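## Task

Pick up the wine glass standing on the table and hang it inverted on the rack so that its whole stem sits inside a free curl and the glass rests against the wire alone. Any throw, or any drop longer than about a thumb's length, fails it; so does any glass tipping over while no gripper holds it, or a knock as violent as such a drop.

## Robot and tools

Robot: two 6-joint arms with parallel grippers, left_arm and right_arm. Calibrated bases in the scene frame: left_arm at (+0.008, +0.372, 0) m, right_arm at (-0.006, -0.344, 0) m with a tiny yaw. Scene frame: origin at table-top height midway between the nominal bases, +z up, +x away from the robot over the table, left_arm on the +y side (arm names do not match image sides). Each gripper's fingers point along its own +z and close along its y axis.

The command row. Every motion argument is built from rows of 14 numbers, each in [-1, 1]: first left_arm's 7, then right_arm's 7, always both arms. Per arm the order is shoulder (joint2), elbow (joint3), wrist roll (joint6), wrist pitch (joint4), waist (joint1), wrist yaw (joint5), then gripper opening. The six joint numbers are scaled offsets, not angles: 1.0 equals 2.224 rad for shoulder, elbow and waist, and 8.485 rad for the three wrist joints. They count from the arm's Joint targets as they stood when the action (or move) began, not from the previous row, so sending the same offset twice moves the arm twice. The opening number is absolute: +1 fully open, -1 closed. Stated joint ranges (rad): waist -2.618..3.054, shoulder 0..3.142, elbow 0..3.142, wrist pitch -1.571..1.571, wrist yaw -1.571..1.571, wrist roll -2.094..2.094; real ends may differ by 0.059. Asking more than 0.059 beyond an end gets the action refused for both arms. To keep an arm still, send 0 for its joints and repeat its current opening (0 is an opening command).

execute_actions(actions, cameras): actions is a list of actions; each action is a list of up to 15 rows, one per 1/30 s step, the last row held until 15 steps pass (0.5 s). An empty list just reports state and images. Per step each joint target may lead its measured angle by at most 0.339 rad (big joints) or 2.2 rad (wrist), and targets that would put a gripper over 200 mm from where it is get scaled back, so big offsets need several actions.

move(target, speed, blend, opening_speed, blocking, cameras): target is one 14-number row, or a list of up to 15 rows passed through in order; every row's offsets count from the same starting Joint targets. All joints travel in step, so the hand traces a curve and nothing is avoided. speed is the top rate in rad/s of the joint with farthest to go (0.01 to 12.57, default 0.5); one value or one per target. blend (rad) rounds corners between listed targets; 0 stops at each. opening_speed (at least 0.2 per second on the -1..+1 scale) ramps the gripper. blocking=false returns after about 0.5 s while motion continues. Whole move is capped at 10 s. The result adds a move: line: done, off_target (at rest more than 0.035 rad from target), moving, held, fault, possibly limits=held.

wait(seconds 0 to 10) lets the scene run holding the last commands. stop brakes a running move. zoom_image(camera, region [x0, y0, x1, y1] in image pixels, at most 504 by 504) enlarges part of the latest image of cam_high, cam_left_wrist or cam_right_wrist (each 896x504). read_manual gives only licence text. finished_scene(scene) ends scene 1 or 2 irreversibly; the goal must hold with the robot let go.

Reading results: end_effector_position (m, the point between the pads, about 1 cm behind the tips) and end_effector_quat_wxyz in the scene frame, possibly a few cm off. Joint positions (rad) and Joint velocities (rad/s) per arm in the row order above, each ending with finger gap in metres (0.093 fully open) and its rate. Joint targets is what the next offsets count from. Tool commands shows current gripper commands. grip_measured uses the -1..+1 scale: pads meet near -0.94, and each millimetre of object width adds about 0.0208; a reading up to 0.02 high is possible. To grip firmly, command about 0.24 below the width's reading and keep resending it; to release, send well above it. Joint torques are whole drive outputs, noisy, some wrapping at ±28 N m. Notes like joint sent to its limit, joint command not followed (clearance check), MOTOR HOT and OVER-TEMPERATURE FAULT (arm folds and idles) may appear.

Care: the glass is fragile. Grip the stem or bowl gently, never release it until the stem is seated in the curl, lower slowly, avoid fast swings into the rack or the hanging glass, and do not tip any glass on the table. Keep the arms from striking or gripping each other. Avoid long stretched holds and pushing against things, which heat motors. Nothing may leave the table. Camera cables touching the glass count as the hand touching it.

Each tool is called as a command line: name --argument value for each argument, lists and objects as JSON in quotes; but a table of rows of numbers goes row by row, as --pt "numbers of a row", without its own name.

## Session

Scene 1 done. Now scene 2.

execute_actions --actions '[]' --cameras '["all"]'

zoom_image --camera "cam_high" --region '[380, 200, 580, 400]'

Scene clock: 0.00 s.
left_arm: end_effector_position=(+0.4049, +0.3660, +0.0882) grip_measured=+1.000 end_effector_quat_wxyz=(+0.572, +0.000, +0.820, +0.013) | right_arm: end_effector_position=(+0.3743, -0.3516, +0.0940) grip_measured=+1.000 end_effector_quat_wxyz=(+0.593, +0.011, +0.805, -0.012)
Joint names: [shoulder, elbow, wrist roll, wrist pitch, waist, wrist yaw]
Joint positions: left_arm=[1.586 0.392 0.002 0.842 -0.038 -0.059 0.093] | right_arm=[1.537 0.303 0.002 0.934 -0.023 0.026 0.093]
Joint velocities: within noise
Joint torques (N m): no reading
Heat: left arm: 33 °C; right arm: 30 °C.
Joint targets: left_arm=[1.577 0.400 0.002 0.850 -0.038 -0.059] | right_arm=[1.531 0.310 0.002 0.937 -0.023 0.026]
Tool commands: left_gripper/opening=+1.0 right_gripper/opening=+1.0
camera_calibration:
cam_left_wrist: T_world_to_cam=[[0.00199801, -0.999632, -0.027052, 0.368692], [-0.699921, 0.0179232, -0.713996, 0.380002], [0.714218, 0.0203608, -0.699627, -0.154317], [0, 0, 0, 1]] pos_world=[0.375451, 0.364887, 0.17333]
cam_right_wrist: T_world_to_cam=[[-0.0544182, -0.998121, -0.0281602, -0.326267], [-0.657333, 0.0570387, -0.751438, 0.377021], [0.751633, -0.0223813, -0.659202, -0.149411], [0, 0, 0, 1]] pos_world=[0.342375, -0.350502, 0.175628]

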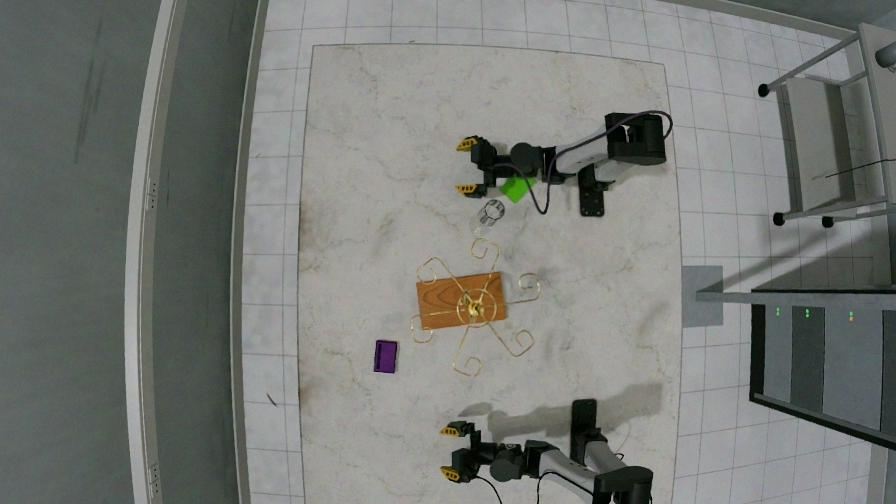

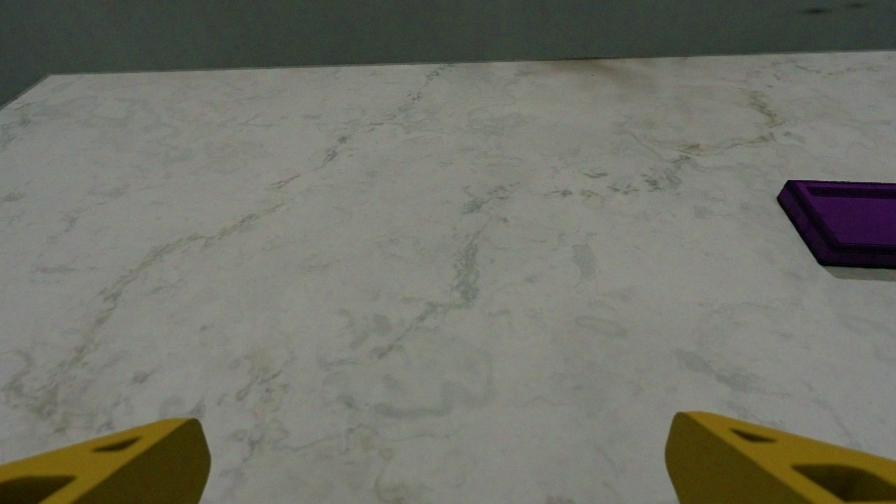

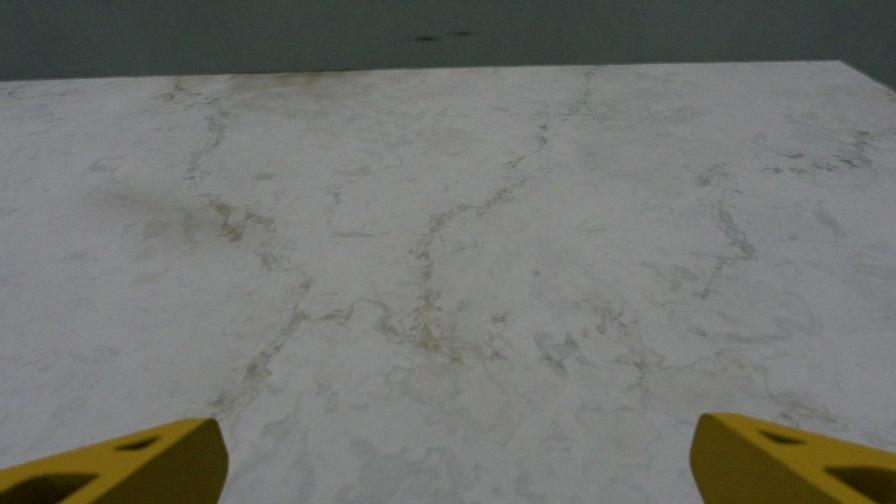

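Scaled by 2.520 from the camera's 896x504 image, which has a finer 1280x720 frame.

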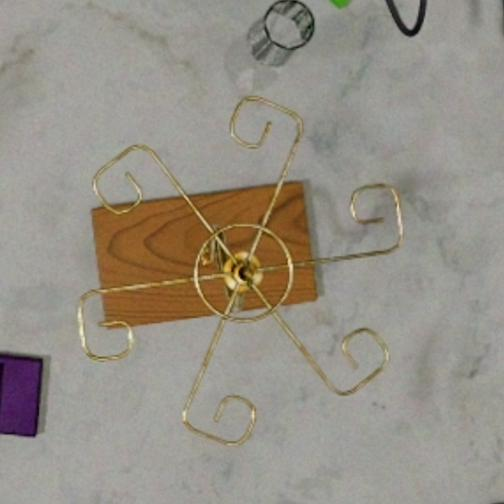

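move --pt "-0.5067 0.2473 0 -0.1591 -0.3201 0.0070 1 0.0076 0.3570 0 -0.1104 -0.2594 0 1" --pt "-0.5067 0.2473 0 -0.1591 -0.3201 0.0070 1 0.0076 0.3570 0.2404 -0.1879 -0.2594 -0.1798 1" --speed 0.9 --blend '[0.1, 0]' --cameras '["all"]'

zoom_image --camera "cam_left_wrist" --region '[200, 60, 696, 400]'

Scene clock: 107.47 s.
left_arm: end_effector_position=(+0.1649, +0.2283, +0.3922) grip_measured=+1.000 end_effector_quat_wxyz=(+0.656, +0.257, +0.663, -0.253) | right_arm: end_effector_position=(+0.3349, -0.3678, +0.2424) grip_measured=+1.000 end_effector_quat_wxyz=(-0.311, +0.651, +0.336, +0.606)
Joint names: [shoulder, elbow, wrist roll, wrist pitch, waist, wrist yaw]
Joint positions: left_arm=[0.446 0.933 0.002 -0.498 -0.746 -0.009 0.093] | right_arm=[1.541 1.075 2.033 -0.642 -0.598 -1.488 0.093]
Joint torques (N m): left_arm=[2.92 6.06 -0.08 1.97 -1.02 0.11] | right_arm=[-5.52 7.98 -0.01 0.58 -0.31 -0.83]
Heat: left arm: 39 °C; right arm: 35 °C.
Joint targets: left_arm=[0.450 0.950 0.002 -0.500 -0.750 0.000] | right_arm=[1.548 1.105 2.042 -0.657 -0.600 -1.500]
move: done
camera_calibration:
cam_left_wrist: T_world_to_cam=[[-0.680203, -0.732938, -0.0112052, 0.28514], [-0.301893, 0.294036, -0.906865, 0.378571], [0.66797, -0.61347, -0.421273, 0.275704], [0, 0, 0, 1]] pos_world=[0.124079, 0.266813, 0.462654]
cam_right_wrist: T_world_to_cam=[[-0.817857, 0.574256, 0.0366191, 0.477914], [-0.166456, -0.297025, 0.940249, -0.241206], [0.55082, 0.762894, 0.338512, 0.0918293], [0, 0, 0, 1]] pos_world=[0.300134, -0.416145, 0.178208]

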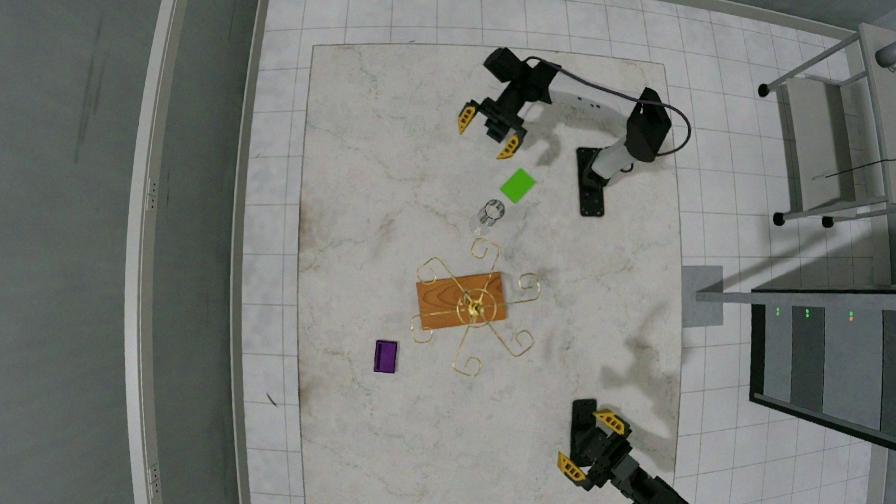

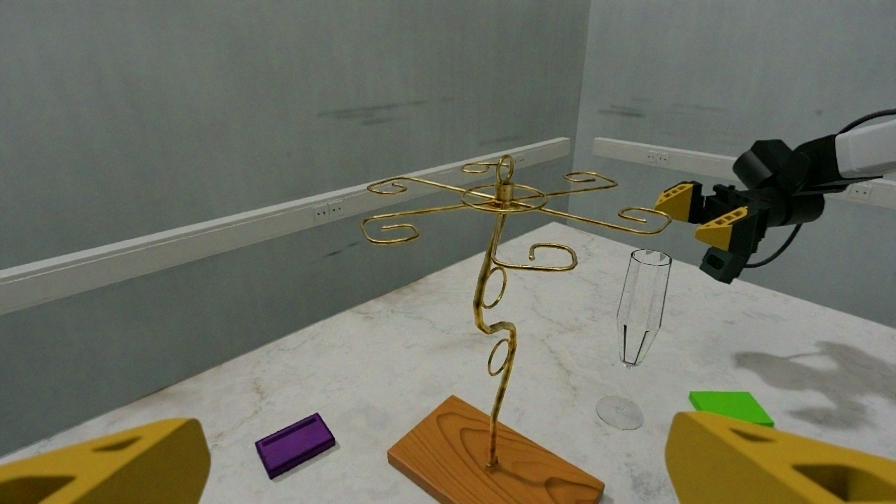

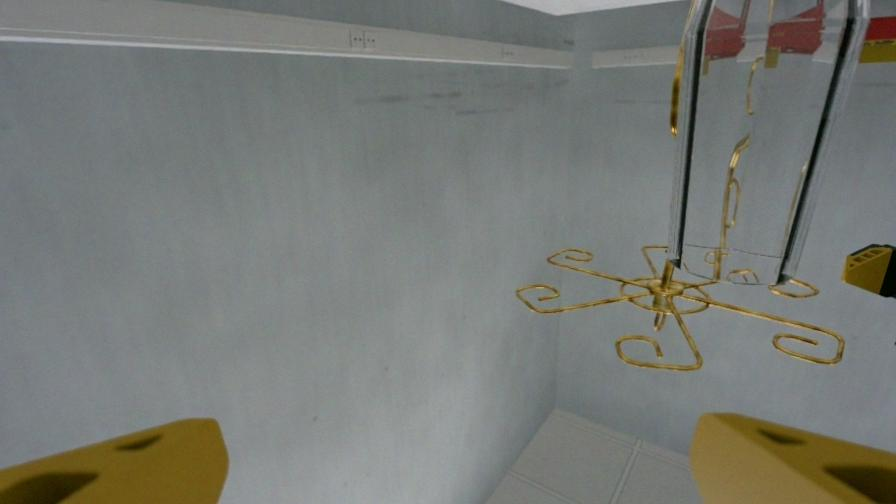

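Scaled by 1.016 from the camera's 896x504 image, which has a finer 1280x720 frame.

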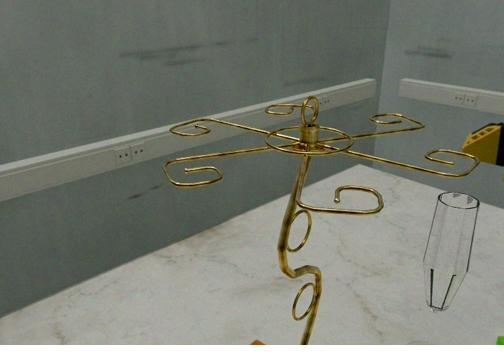

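move --target '[0,0,0,0,0,0,1, 0,0,0,-0.0060,0,-0.0100,1]' --speed 0.5 --cameras '[]'

zoom_image --camera "cam_left_wrist" --region '[560, 230, 760, 450]'

zoom_image --camera "cam_left_wrist" --region '[340, 140, 700, 290]'

zoom_image --camera "cam_high" --region '[450, 190, 550, 290]'

Scene clock: 129.27 s.
left_arm: end_effector_position=(+0.1649, +0.2283, +0.3921) grip_measured=+1.000 end_effector_quat_wxyz=(+0.656, +0.257, +0.663, -0.253) | right_arm: end_effector_position=(+0.3275, -0.3622, +0.2524) grip_measured=+1.000 end_effector_quat_wxyz=(-0.349, +0.633, +0.320, +0.613)
Joint names: [shoulder, elbow, wrist roll, wrist pitch, waist, wrist yaw]
Joint positions: left_arm=[0.446 0.933 0.002 -0.498 -0.746 -0.009 0.093] | right_arm=[1.541 1.075 2.033 -0.692 -0.598 -1.565 0.093]
Joint torques (N m): left_arm=[2.77 6.05 -0.08 1.97 -0.83 0.06] | right_arm=[-5.44 8.01 -0.02 0.5 -0.36 -0.85]
Heat: left arm: 40 °C; right arm: 35 °C.
Joint targets: left_arm=[0.450 0.950 0.002 -0.500 -0.750 0.000] | right_arm=[1.548 1.105 2.041 -0.708 -0.600 -1.577]
joint sent to its limit (right arm) — the wrist yaw, lower limit.
move: done
No camera images: "cameras" was empty.

Scaled by 2.291 from the camera's 896x504 image, which has a finer 1280x720 frame.

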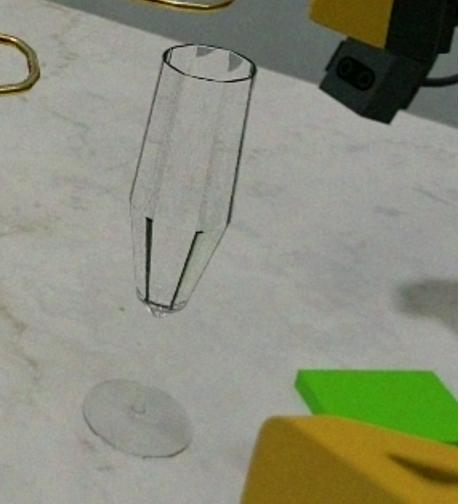

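Scaled by 1.400 from the camera's 896x504 image, which has a finer 1280x720 frame.

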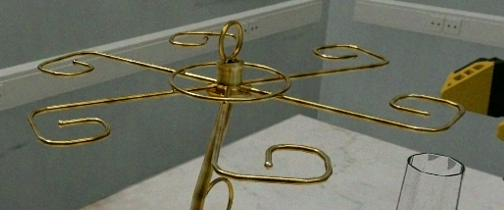

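Scaled by 5.040 from the camera's 896x504 image, which has a finer 1280x720 frame.

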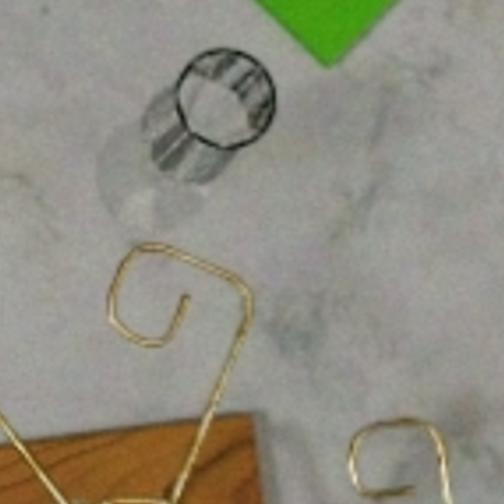

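move --target '[0,0,0,0,0,0,1, -0.1025,-0.4362,-0.2405,0.2258,0.0031,0.0116,1]' --speed 0.9 --cameras '["all"]'

Scene clock: 185.67 s.
left_arm: end_effector_position=(+0.1649, +0.2283, +0.3920) grip_measured=+1.000 end_effector_quat_wxyz=(+0.656, +0.257, +0.663, -0.252) | right_arm: end_effector_position=(+0.2471, -0.3099, +0.1648) grip_measured=+1.000 end_effector_quat_wxyz=(+0.633, -0.305, +0.638, +0.315)
Joint names: [shoulder, elbow, wrist roll, wrist pitch, waist, wrist yaw]
Joint positions: left_arm=[0.446 0.933 0.002 -0.499 -0.746 -0.009 0.093] | right_arm=[1.332 0.144 0.013 1.184 -0.598 -1.491 0.093]
Joint torques (N m): left_arm=[2.88 6.22 -0.08 1.97 -0.8 0.1] | right_arm=[-3.75 3.43 -0.22 1.4 0.38 -0.08]
Heat: left arm: 43 °C; right arm: 36 °C.
Joint targets: left_arm=[0.450 0.950 0.002 -0.500 -0.750 0.000] | right_arm=[1.320 0.134 0.001 1.208 -0.593 -1.479]
move: done
camera_calibration:
cam_left_wrist: T_world_to_cam=[[-0.680238, -0.732906, -0.0111546, 0.285178], [-0.302656, 0.294701, -0.906394, 0.378118], [0.667589, -0.613188, -0.422285, 0.275994], [0, 0, 0, 1]] pos_world=[0.124178, 0.266813, 0.462453]
cam_right_wrist: T_world_to_cam=[[0.780541, -0.622646, -0.0553941, -0.374986], [-0.293693, -0.287052, -0.911782, 0.174159], [0.551816, 0.727951, -0.406922, 0.234103], [0, 0, 0, 1]] pos_world=[0.214659, -0.353906, 0.233285]

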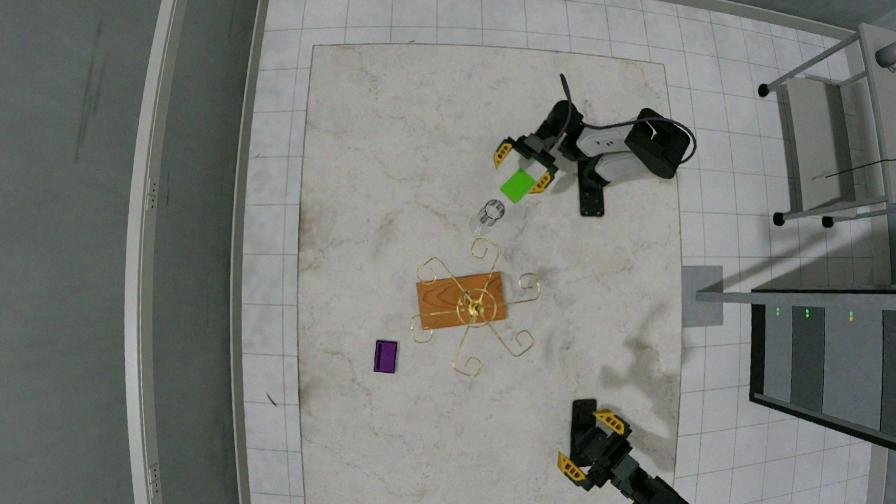

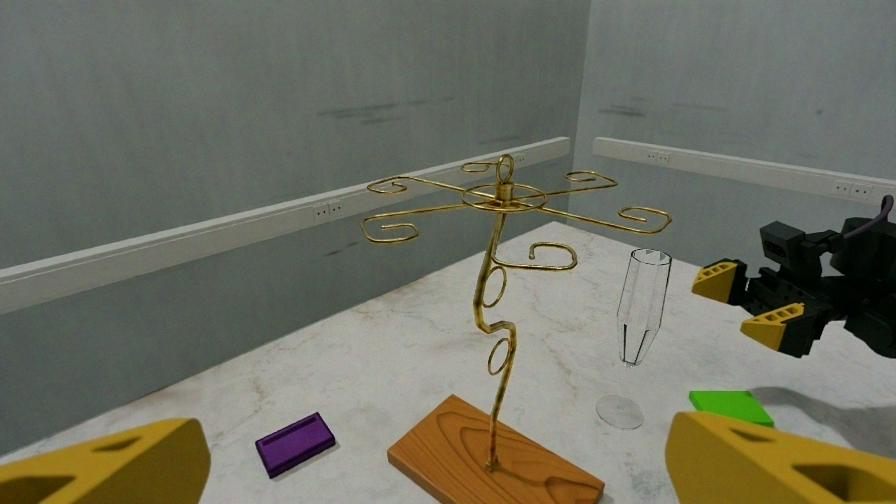

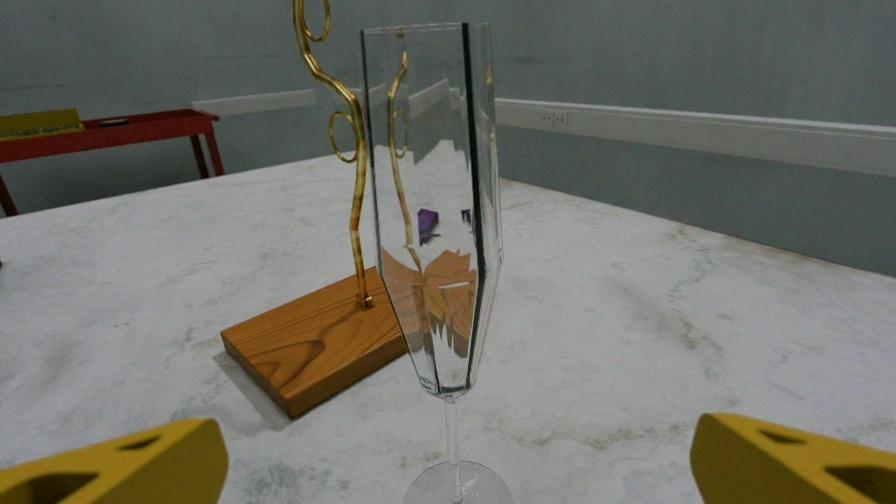

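move --pt "0 0 0 0 0 0 1 -0.0270 0.0499 -0.0015 -0.0198 0.1625 0.0428 1" --pt "0 0 0 0 0 0 1 0.0549 0.1023 -0.0015 -0.0111 0.2781 0.0731 1" --speed 0.3 --blend '[0.04, 0]' --cameras '["all"]'

Scene clock: 252.63 s.
left_arm: end_effector_position=(+0.1649, +0.2283, +0.3920) grip_measured=+1.000 end_effector_quat_wxyz=(+0.656, +0.257, +0.663, -0.252) | right_arm: end_effector_position=(+0.3211, -0.2042, +0.1820) grip_measured=+1.000 end_effector_quat_wxyz=(+0.633, -0.308, +0.639, +0.310)
Joint names: [shoulder, elbow, wrist roll, wrist pitch, waist, wrist yaw]
Joint positions: left_arm=[0.446 0.933 0.002 -0.499 -0.746 -0.009 0.093] | right_arm=[1.436 0.335 -0.002 1.091 0.019 -0.872 0.093]
Joint torques (N m): left_arm=[2.92 5.94 -0.04 1.97 -0.69 0.16] | right_arm=[-3.7 6.99 -0.2 1.8 0.47 -0.07]
Heat: left arm: 45 °C; right arm: 34 °C.
Joint targets: left_arm=[0.450 0.950 0.002 -0.500 -0.750 0.000] | right_arm=[1.442 0.362 -0.012 1.114 0.025 -0.859]
move: done
camera_calibration:
cam_left_wrist: T_world_to_cam=[[-0.680238, -0.732906, -0.0111546, 0.285178], [-0.302656, 0.294701, -0.906394, 0.378118], [0.667589, -0.613188, -0.422285, 0.275994], [0, 0, 0, 1]] pos_world=[0.124178, 0.266813, 0.462453]
cam_right_wrist: T_world_to_cam=[[0.779344, -0.624977, -0.0450239, -0.368003], [-0.290328, -0.296492, -0.909836, 0.238493], [0.555277, 0.722147, -0.412518, 0.122053], [0, 0, 0, 1]] pos_world=[0.288269, -0.247423, 0.25077]

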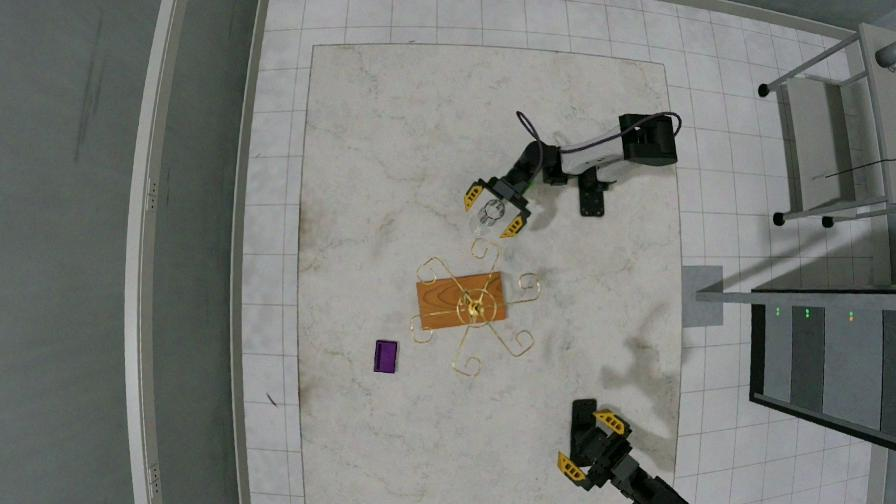

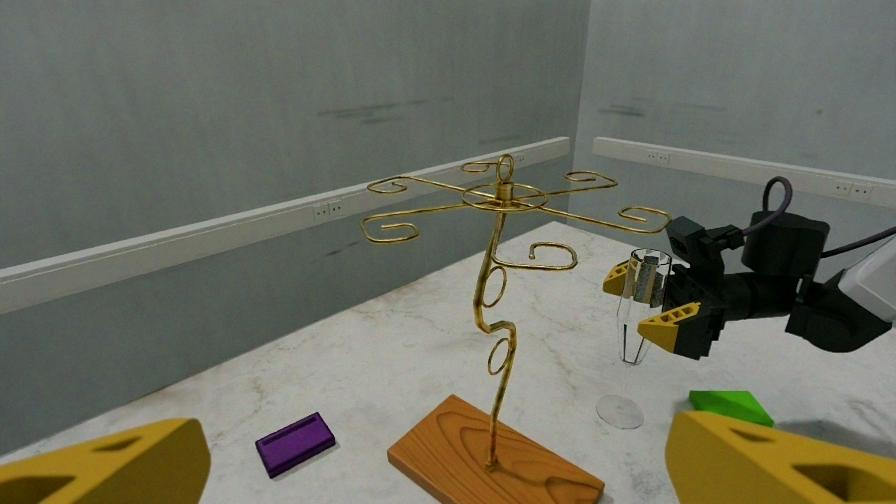

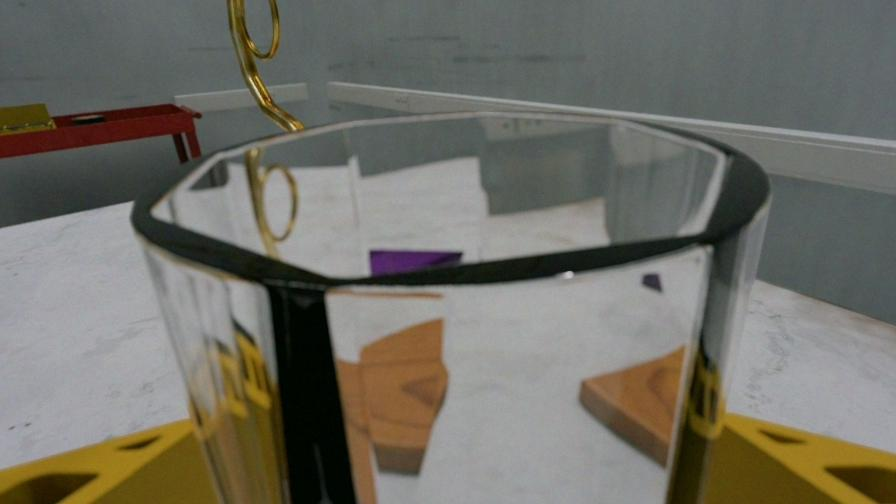

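move --target '[0,0,0,0,0,0,1, -0.0189,-0.0299,0,0.0018,-0.0216,-0.00825,1]' --speed 0.1 --cameras '["cam_left_wrist","cam_right_wrist"]'

Scene clock: 291.63 s.
left_arm: end_effector_position=(+0.1649, +0.2283, +0.3920) grip_measured=+1.000 end_effector_quat_wxyz=(+0.656, +0.257, +0.663, -0.252) | right_arm: end_effector_position=(+0.3124, -0.2104, +0.1808) grip_measured=+1.000 end_effector_quat_wxyz=(+0.633, -0.314, +0.635, +0.314)
Joint names: [shoulder, elbow, wrist roll, wrist pitch, waist, wrist yaw]
Joint positions: left_arm=[0.446 0.933 0.002 -0.499 -0.746 -0.009 0.093] | right_arm=[1.416 0.306 -0.002 1.107 -0.016 -0.92 0.093]
Joint torques (N m): left_arm=[2.85 6.11 -0.07 1.98 -0.66 0.09] | right_arm=[-5.45 3.88 -0.17 1.72 -0.83 -0.25]
Heat: left arm: 45 °C; right arm: 36 °C.
Joint targets: left_arm=[0.450 0.950 0.002 -0.500 -0.750 0.000] | right_arm=[1.400 0.295 -0.012 1.129 -0.023 -0.929]
move: done
camera_calibration:
cam_left_wrist: T_world_to_cam=[[-0.680238, -0.732906, -0.0111546, 0.285178], [-0.302656, 0.294701, -0.906394, 0.378118], [0.667589, -0.613188, -0.422285, 0.275994], [0, 0, 0, 1]] pos_world=[0.124178, 0.266813, 0.462453]
cam_right_wrist: T_world_to_cam=[[0.788151, -0.61415, -0.0404795, -0.366446], [-0.280766, -0.300226, -0.911611, 0.229503], [0.547713, 0.729852, -0.409056, 0.134203], [0, 0, 0, 1]] pos_world=[0.279747, -0.254098, 0.249281]
Images, in order (width x height): cam_left_wrist 896x504, cam_right_wrist 896x504.

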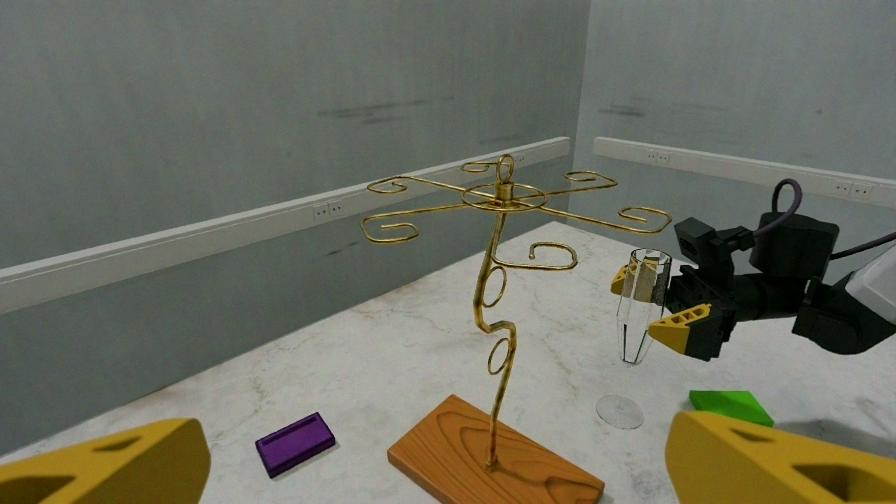

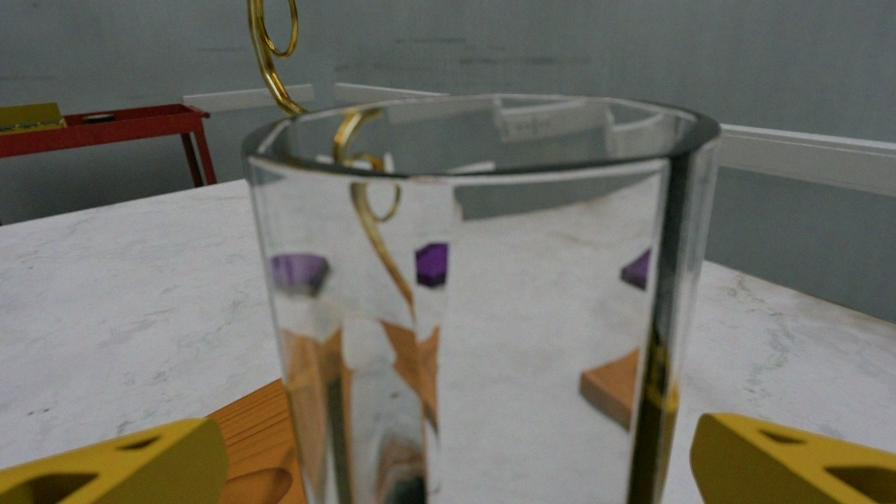

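move --pt "0 0 0 0 0 0 1 0 0 0 0 -0.0050 0 1" --pt "0 0 0 0 0 0 1 0 0 0 0 -0.0050 0 -0.2" --speed 0.1 --opening_speed 0.4 --cameras '["cam_left_wrist","cam_right_wrist"]'

Scene clock: 312.03 s.
left_arm: end_effector_position=(+0.1649, +0.2283, +0.3919) grip_measured=+1.000 end_effector_quat_wxyz=(+0.656, +0.257, +0.664, -0.252) | right_arm: end_effector_position=(+0.3137, -0.2138, +0.1810) grip_measured=-0.009 end_effector_quat_wxyz=(+0.635, -0.311, +0.636, +0.310)
Joint names: [shoulder, elbow, wrist roll, wrist pitch, waist, wrist yaw]
Joint positions: left_arm=[0.446 0.933 0.002 -0.499 -0.746 -0.009 0.093] | right_arm=[1.416 0.306 -0.002 1.108 -0.027 -0.921 0.045]
Joint torques (N m): left_arm=[2.88 6.09 -0.06 1.92 -0.76 0.08] | right_arm=[-5.49 3.92 -0.17 1.75 -0.85 -0.22]
Heat: left arm: 46 °C; right arm: 38 °C.
Joint targets: left_arm=[0.450 0.950 0.002 -0.500 -0.750 0.000] | right_arm=[1.400 0.295 -0.012 1.129 -0.034 -0.929]
move: done
camera_calibration:
cam_left_wrist: T_world_to_cam=[[-0.680263, -0.732882, -0.0112331, 0.28521], [-0.302879, 0.295023, -0.906215, 0.377886], [0.667463, -0.613063, -0.422667, 0.27611], [0, 0, 0, 1]] pos_world=[0.124178, 0.266813, 0.462353]
cam_right_wrist: T_world_to_cam=[[0.78206, -0.621971, -0.0391603, -0.369555], [-0.282346, -0.2976, -0.911984, 0.230167], [0.555574, 0.724283, -0.408352, 0.132353], [0, 0, 0, 1]] pos_world=[0.280469, -0.257216, 0.249483]
Images, in order (width x height): cam_left_wrist 896x504, cam_right_wrist 896x504.

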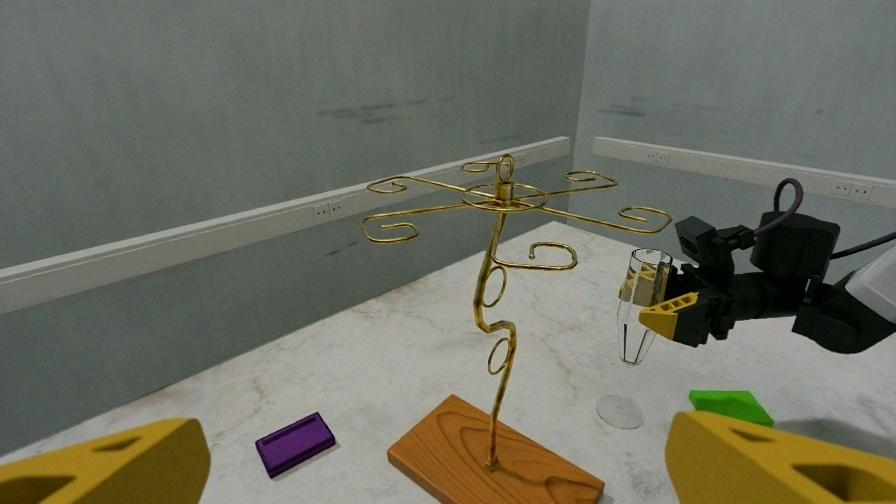

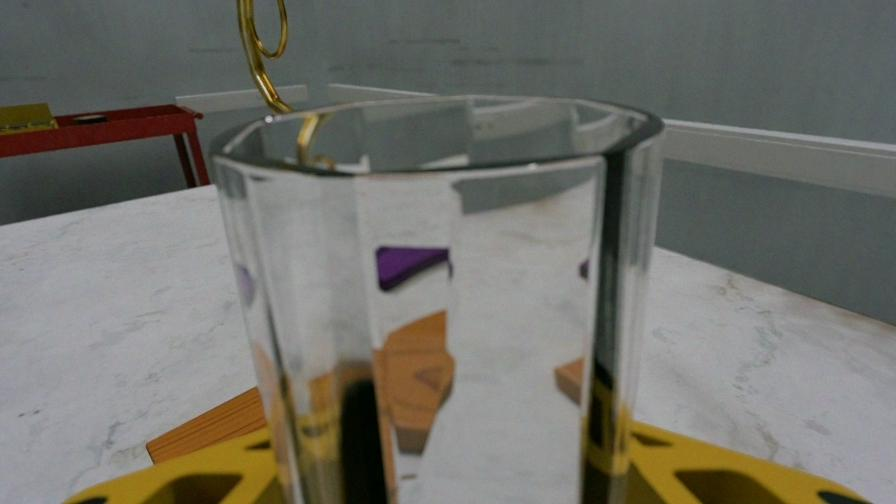

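move --pt "0 0 0 0 0 0 1 -0.1437 0.1422 0 -0.0709 0 0 -0.2" --pt "0 0 0 0 0 0 1 0.0805 0.3543 0.2430 -0.2031 -0.1205 -0.0764 -0.2" --speed '[0.35, 0.55]' --blend '[0.05, 0]' --cameras '["all"]'

zoom_image --camera "cam_left_wrist" --region '[480, 40, 800, 320]'

zoom_image --camera "cam_high" --region '[430, 150, 570, 300]'

Scene clock: 396.33 s.
left_arm: end_effector_position=(+0.1649, +0.2283, +0.3919) grip_measured=+1.000 end_effector_quat_wxyz=(+0.656, +0.257, +0.664, -0.252) | right_arm: end_effector_position=(+0.3273, -0.2650, +0.2349) grip_measured=-0.019 end_effector_quat_wxyz=(-0.420, +0.577, +0.423, +0.558)
Joint names: [shoulder, elbow, wrist roll, wrist pitch, waist, wrist yaw]
Joint positions: left_arm=[0.446 0.933 0.002 -0.499 -0.746 -0.009 0.093] | right_arm=[1.577 1.047 2.041 -0.584 -0.296 -1.544 0.044]
Joint torques (N m): left_arm=[2.8 6.24 -0.11 1.92 -0.8 0.1] | right_arm=[-6.2 8.51 -0.02 0.55 -0.69 -1.06]
Heat: left arm: 47 °C; right arm: 40 °C.
Joint targets: left_arm=[0.450 0.950 0.002 -0.500 -0.750 0.000] | right_arm=[1.579 1.084 2.050 -0.594 -0.302 -1.577]
move: off_target (right_arm); right_arm: the elbow is farthest, 0.036 rad from its target
camera_calibration:
cam_left_wrist: T_world_to_cam=[[-0.680263, -0.732882, -0.0112331, 0.28521], [-0.302879, 0.295023, -0.906215, 0.377886], [0.667463, -0.613063, -0.422667, 0.27611], [0, 0, 0, 1]] pos_world=[0.124178, 0.266813, 0.462353]
cam_right_wrist: T_world_to_cam=[[-0.958826, 0.279067, 0.0526733, 0.376997], [-0.060878, -0.383133, 0.921685, -0.257887], [0.277392, 0.880529, 0.384347, 0.130054], [0, 0, 0, 1]] pos_world=[0.309699, -0.318528, 0.167847]

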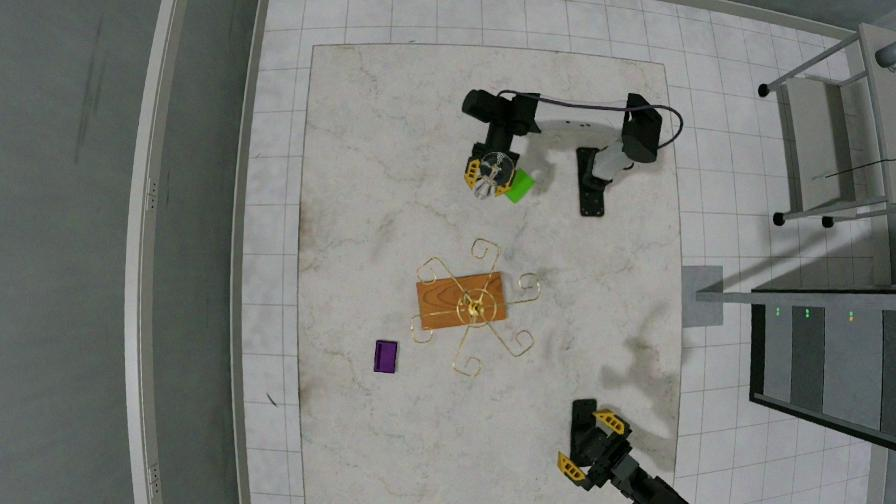

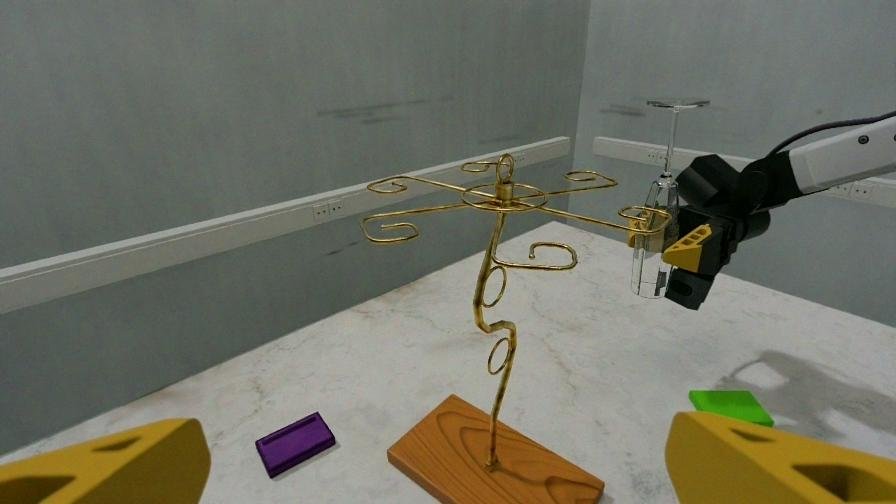

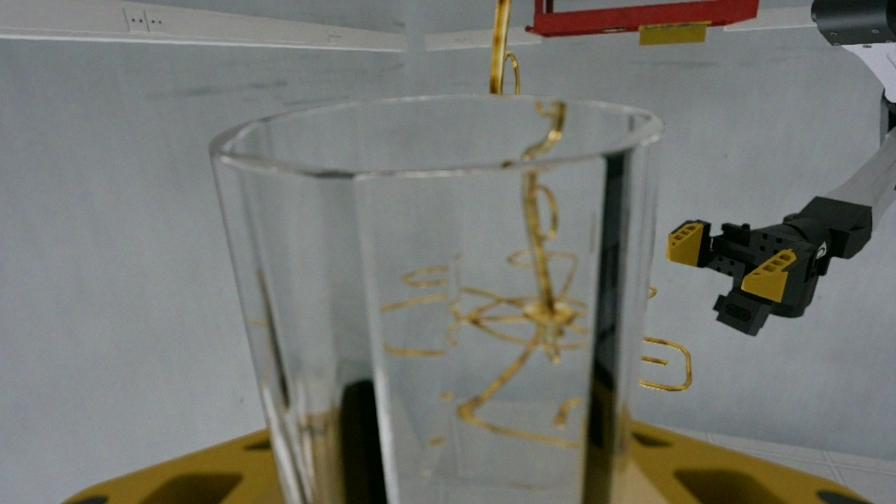

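Scaled by 1.575 from the camera's 896x504 image, which has a finer 1280x720 frame.

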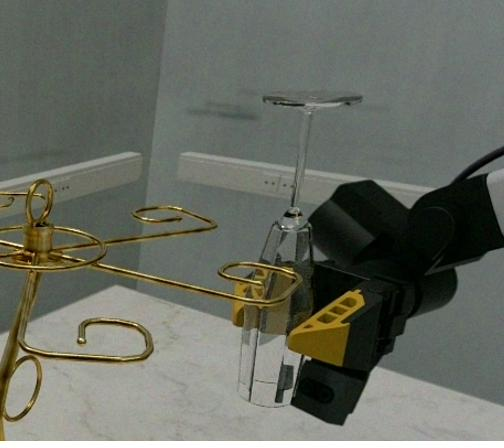

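Scaled by 3.360 from the camera's 896x504 image, which has a finer 1280x720 frame.

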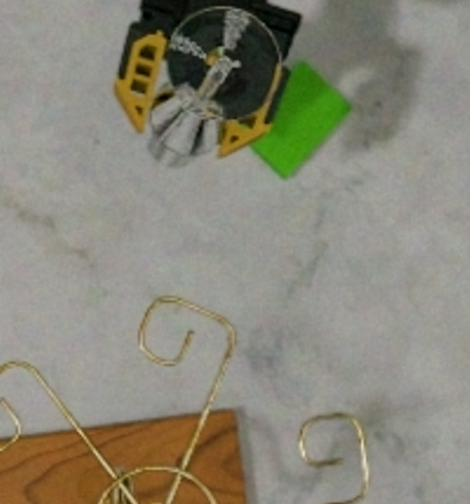

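move --target '[0,0,0,0,0,0,1, 0.2095,0.2143,0,-0.0017,0.1578,0,-0.2]' --speed 0.35 --cameras '["cam_left_wrist","cam_high"]'

zoom_image --camera "cam_left_wrist" --region '[440, 80, 720, 320]'

zoom_image --camera "cam_high" --region '[420, 190, 530, 300]'

Scene clock: 540.17 s.
left_arm: end_effector_position=(+0.1649, +0.2283, +0.3919) grip_measured=+1.000 end_effector_quat_wxyz=(+0.656, +0.257, +0.664, -0.252) | right_arm: end_effector_position=(+0.3991, -0.1494, +0.2072) grip_measured=-0.019 end_effector_quat_wxyz=(+0.514, -0.498, -0.513, -0.475)
Joint names: [shoulder, elbow, wrist roll, wrist pitch, waist, wrist yaw]
Joint positions: left_arm=[0.446 0.933 0.002 -0.499 -0.746 -0.009 0.093] | right_arm=[2.045 1.521 2.043 -0.6 0.049 -1.547 0.044]
Joint torques (N m): left_arm=[2.86 6.13 -0.1 1.96 -0.79 0.11] | right_arm=[-10.32 8.54 -0.04 0.59 -0.13 -1.02]
Heat: left arm: 48 °C; right arm: 39 °C.
Joint targets: left_arm=[0.450 0.950 0.002 -0.500 -0.750 0.000] | right_arm=[2.045 1.560 2.050 -0.608 0.049 -1.577]
move: off_target (right_arm); right_arm: the elbow is farthest, 0.040 rad from its target
camera_calibration:
cam_left_wrist: T_world_to_cam=[[-0.680263, -0.732882, -0.0112331, 0.28521], [-0.302879, 0.295023, -0.906215, 0.377886], [0.667463, -0.613063, -0.422667, 0.27611], [0, 0, 0, 1]] pos_world=[0.124178, 0.266813, 0.462353]
Images, in order (width x height): cam_high 896x504, cam_left_wrist 896x504.

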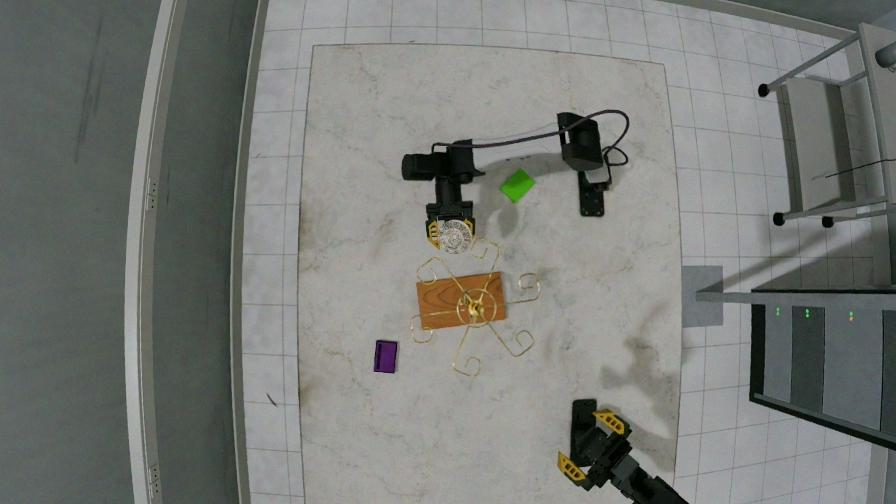

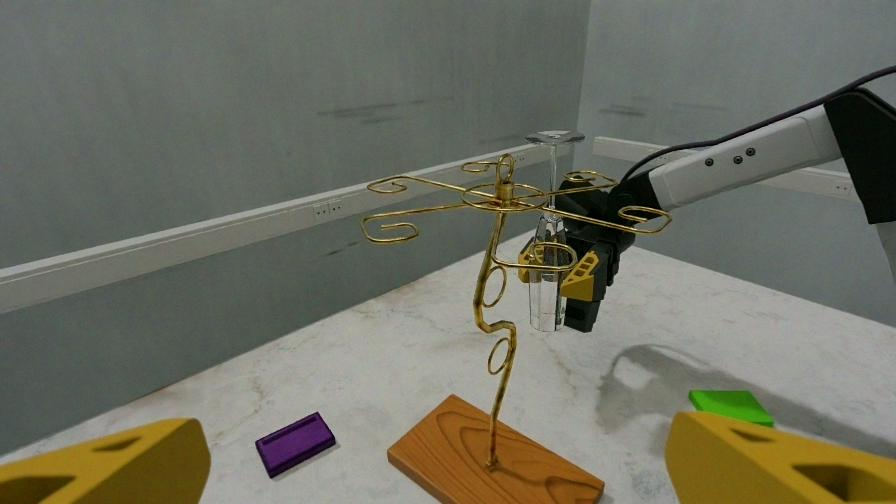

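Scaled by 1.800 from the camera's 896x504 image, which has a finer 1280x720 frame.

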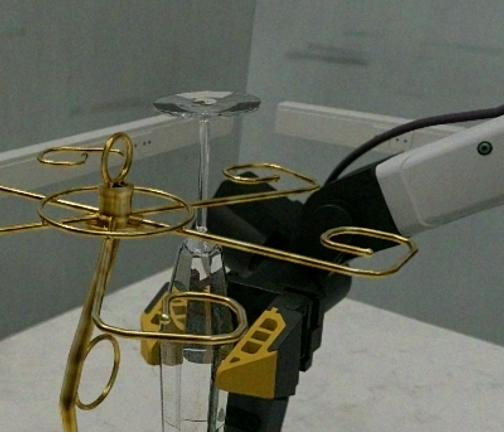

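Scaled by 4.582 from the camera's 896x504 image, which has a finer 1280x720 frame.

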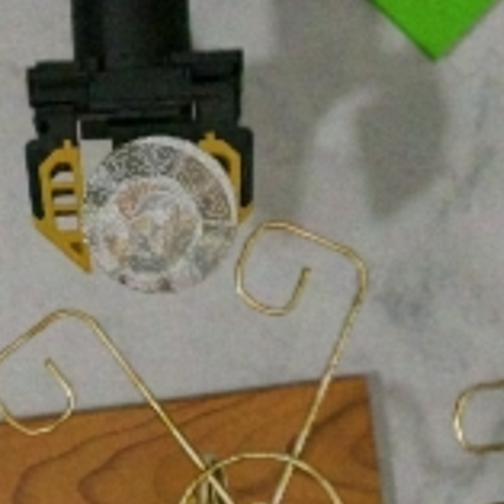

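move --pt "0 0 0 0 0 0 1 0.0279 0.0427 0 -0.0029 0.0513 0 -0.2" --pt "0 0 0 0 0 0 1 -0.0153 -0.0252 0 0.0039 0.0679 0 -0.2" --pt "0 0 0 0 0 0 1 -0.0479 -0.0719 0 0.0078 0.0715 0 -0.2" --speed 0.15 --blend '[0.02, 0.02, 0]' --cameras '["cam_left_wrist","cam_high"]'

zoom_image --camera "cam_left_wrist" --region '[440, 80, 680, 320]'

zoom_image --camera "cam_high" --region '[440, 210, 540, 310]'

Scene clock: 638.30 s.
left_arm: end_effector_position=(+0.1649, +0.2283, +0.3919) grip_measured=+1.000 end_effector_quat_wxyz=(+0.656, +0.257, +0.664, -0.252) | right_arm: end_effector_position=(+0.3451, -0.0949, +0.2033) grip_measured=-0.019 end_effector_quat_wxyz=(+0.551, -0.461, -0.546, -0.431)
Joint names: [shoulder, elbow, wrist roll, wrist pitch, waist, wrist yaw]
Joint positions: left_arm=[0.446 0.933 0.002 -0.499 -0.746 -0.009 0.093] | right_arm=[1.979 1.408 2.043 -0.565 0.201 -1.548 0.044]
Joint torques (N m): left_arm=[2.96 6.15 -0.08 2 -0.91 0.1] | right_arm=[-13.42 4.79 0 0.91 0.5 -1.03]
Heat: left arm: 48 °C; right arm: 43 °C.
Joint targets: left_arm=[0.450 0.950 0.002 -0.500 -0.750 0.000] | right_arm=[1.939 1.400 2.050 -0.542 0.208 -1.577]
move: off_target (right_arm); right_arm: the shoulder is farthest, 0.040 rad from its target
camera_calibration:
cam_left_wrist: T_world_to_cam=[[-0.680263, -0.732882, -0.0112331, 0.28521], [-0.302879, 0.295023, -0.906215, 0.377886], [0.667463, -0.613063, -0.422667, 0.27611], [0, 0, 0, 1]] pos_world=[0.124178, 0.266813, 0.462353]
Images, in order (width x height): cam_high 896x504, cam_left_wrist 896x504.

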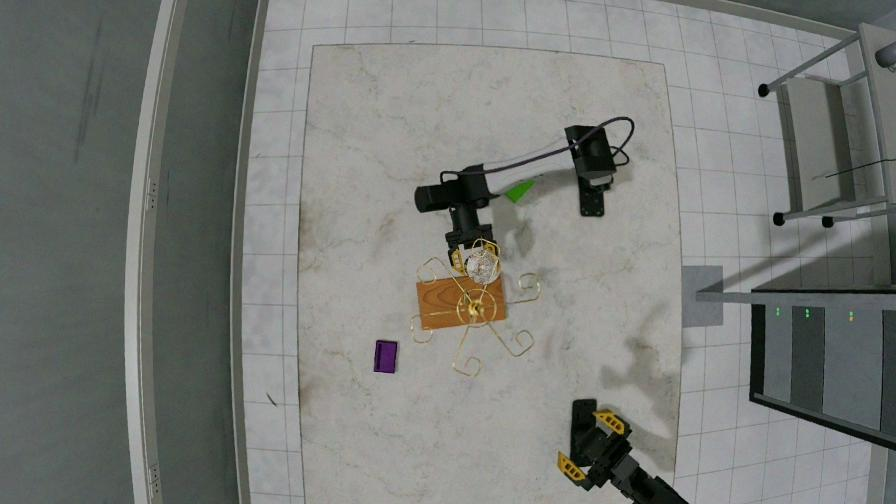

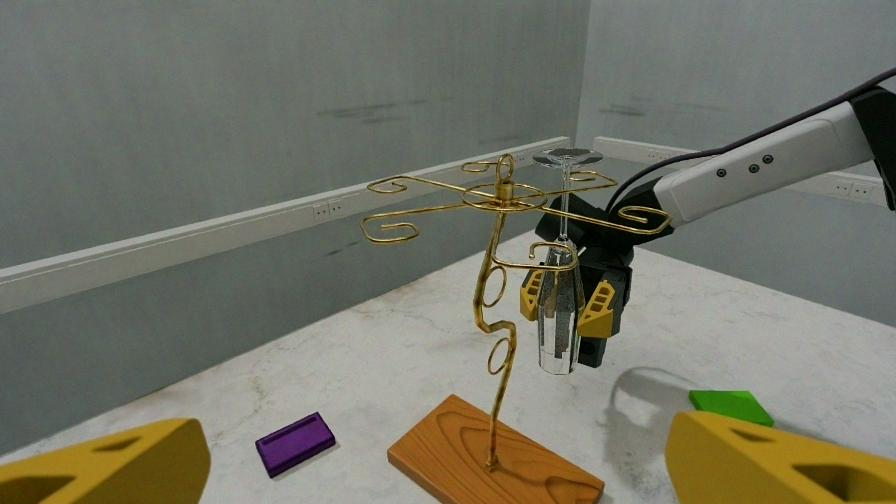

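Scaled by 2.100 from the camera's 896x504 image, which has a finer 1280x720 frame.

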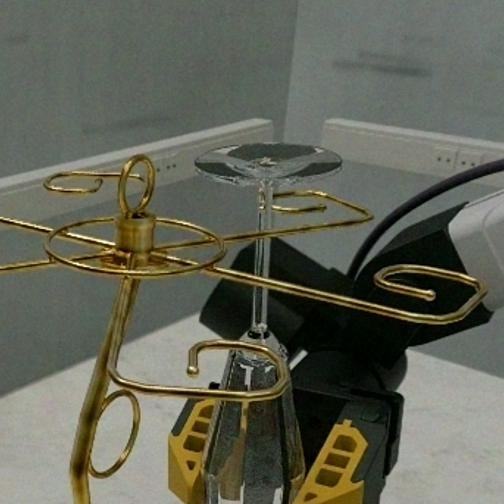

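Scaled by 5.040 from the camera's 896x504 image, which has a finer 1280x720 frame.

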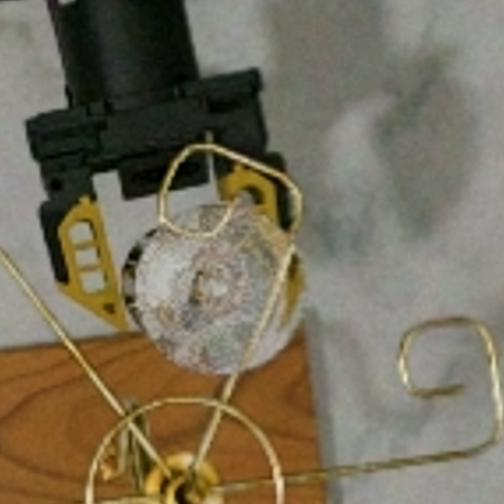

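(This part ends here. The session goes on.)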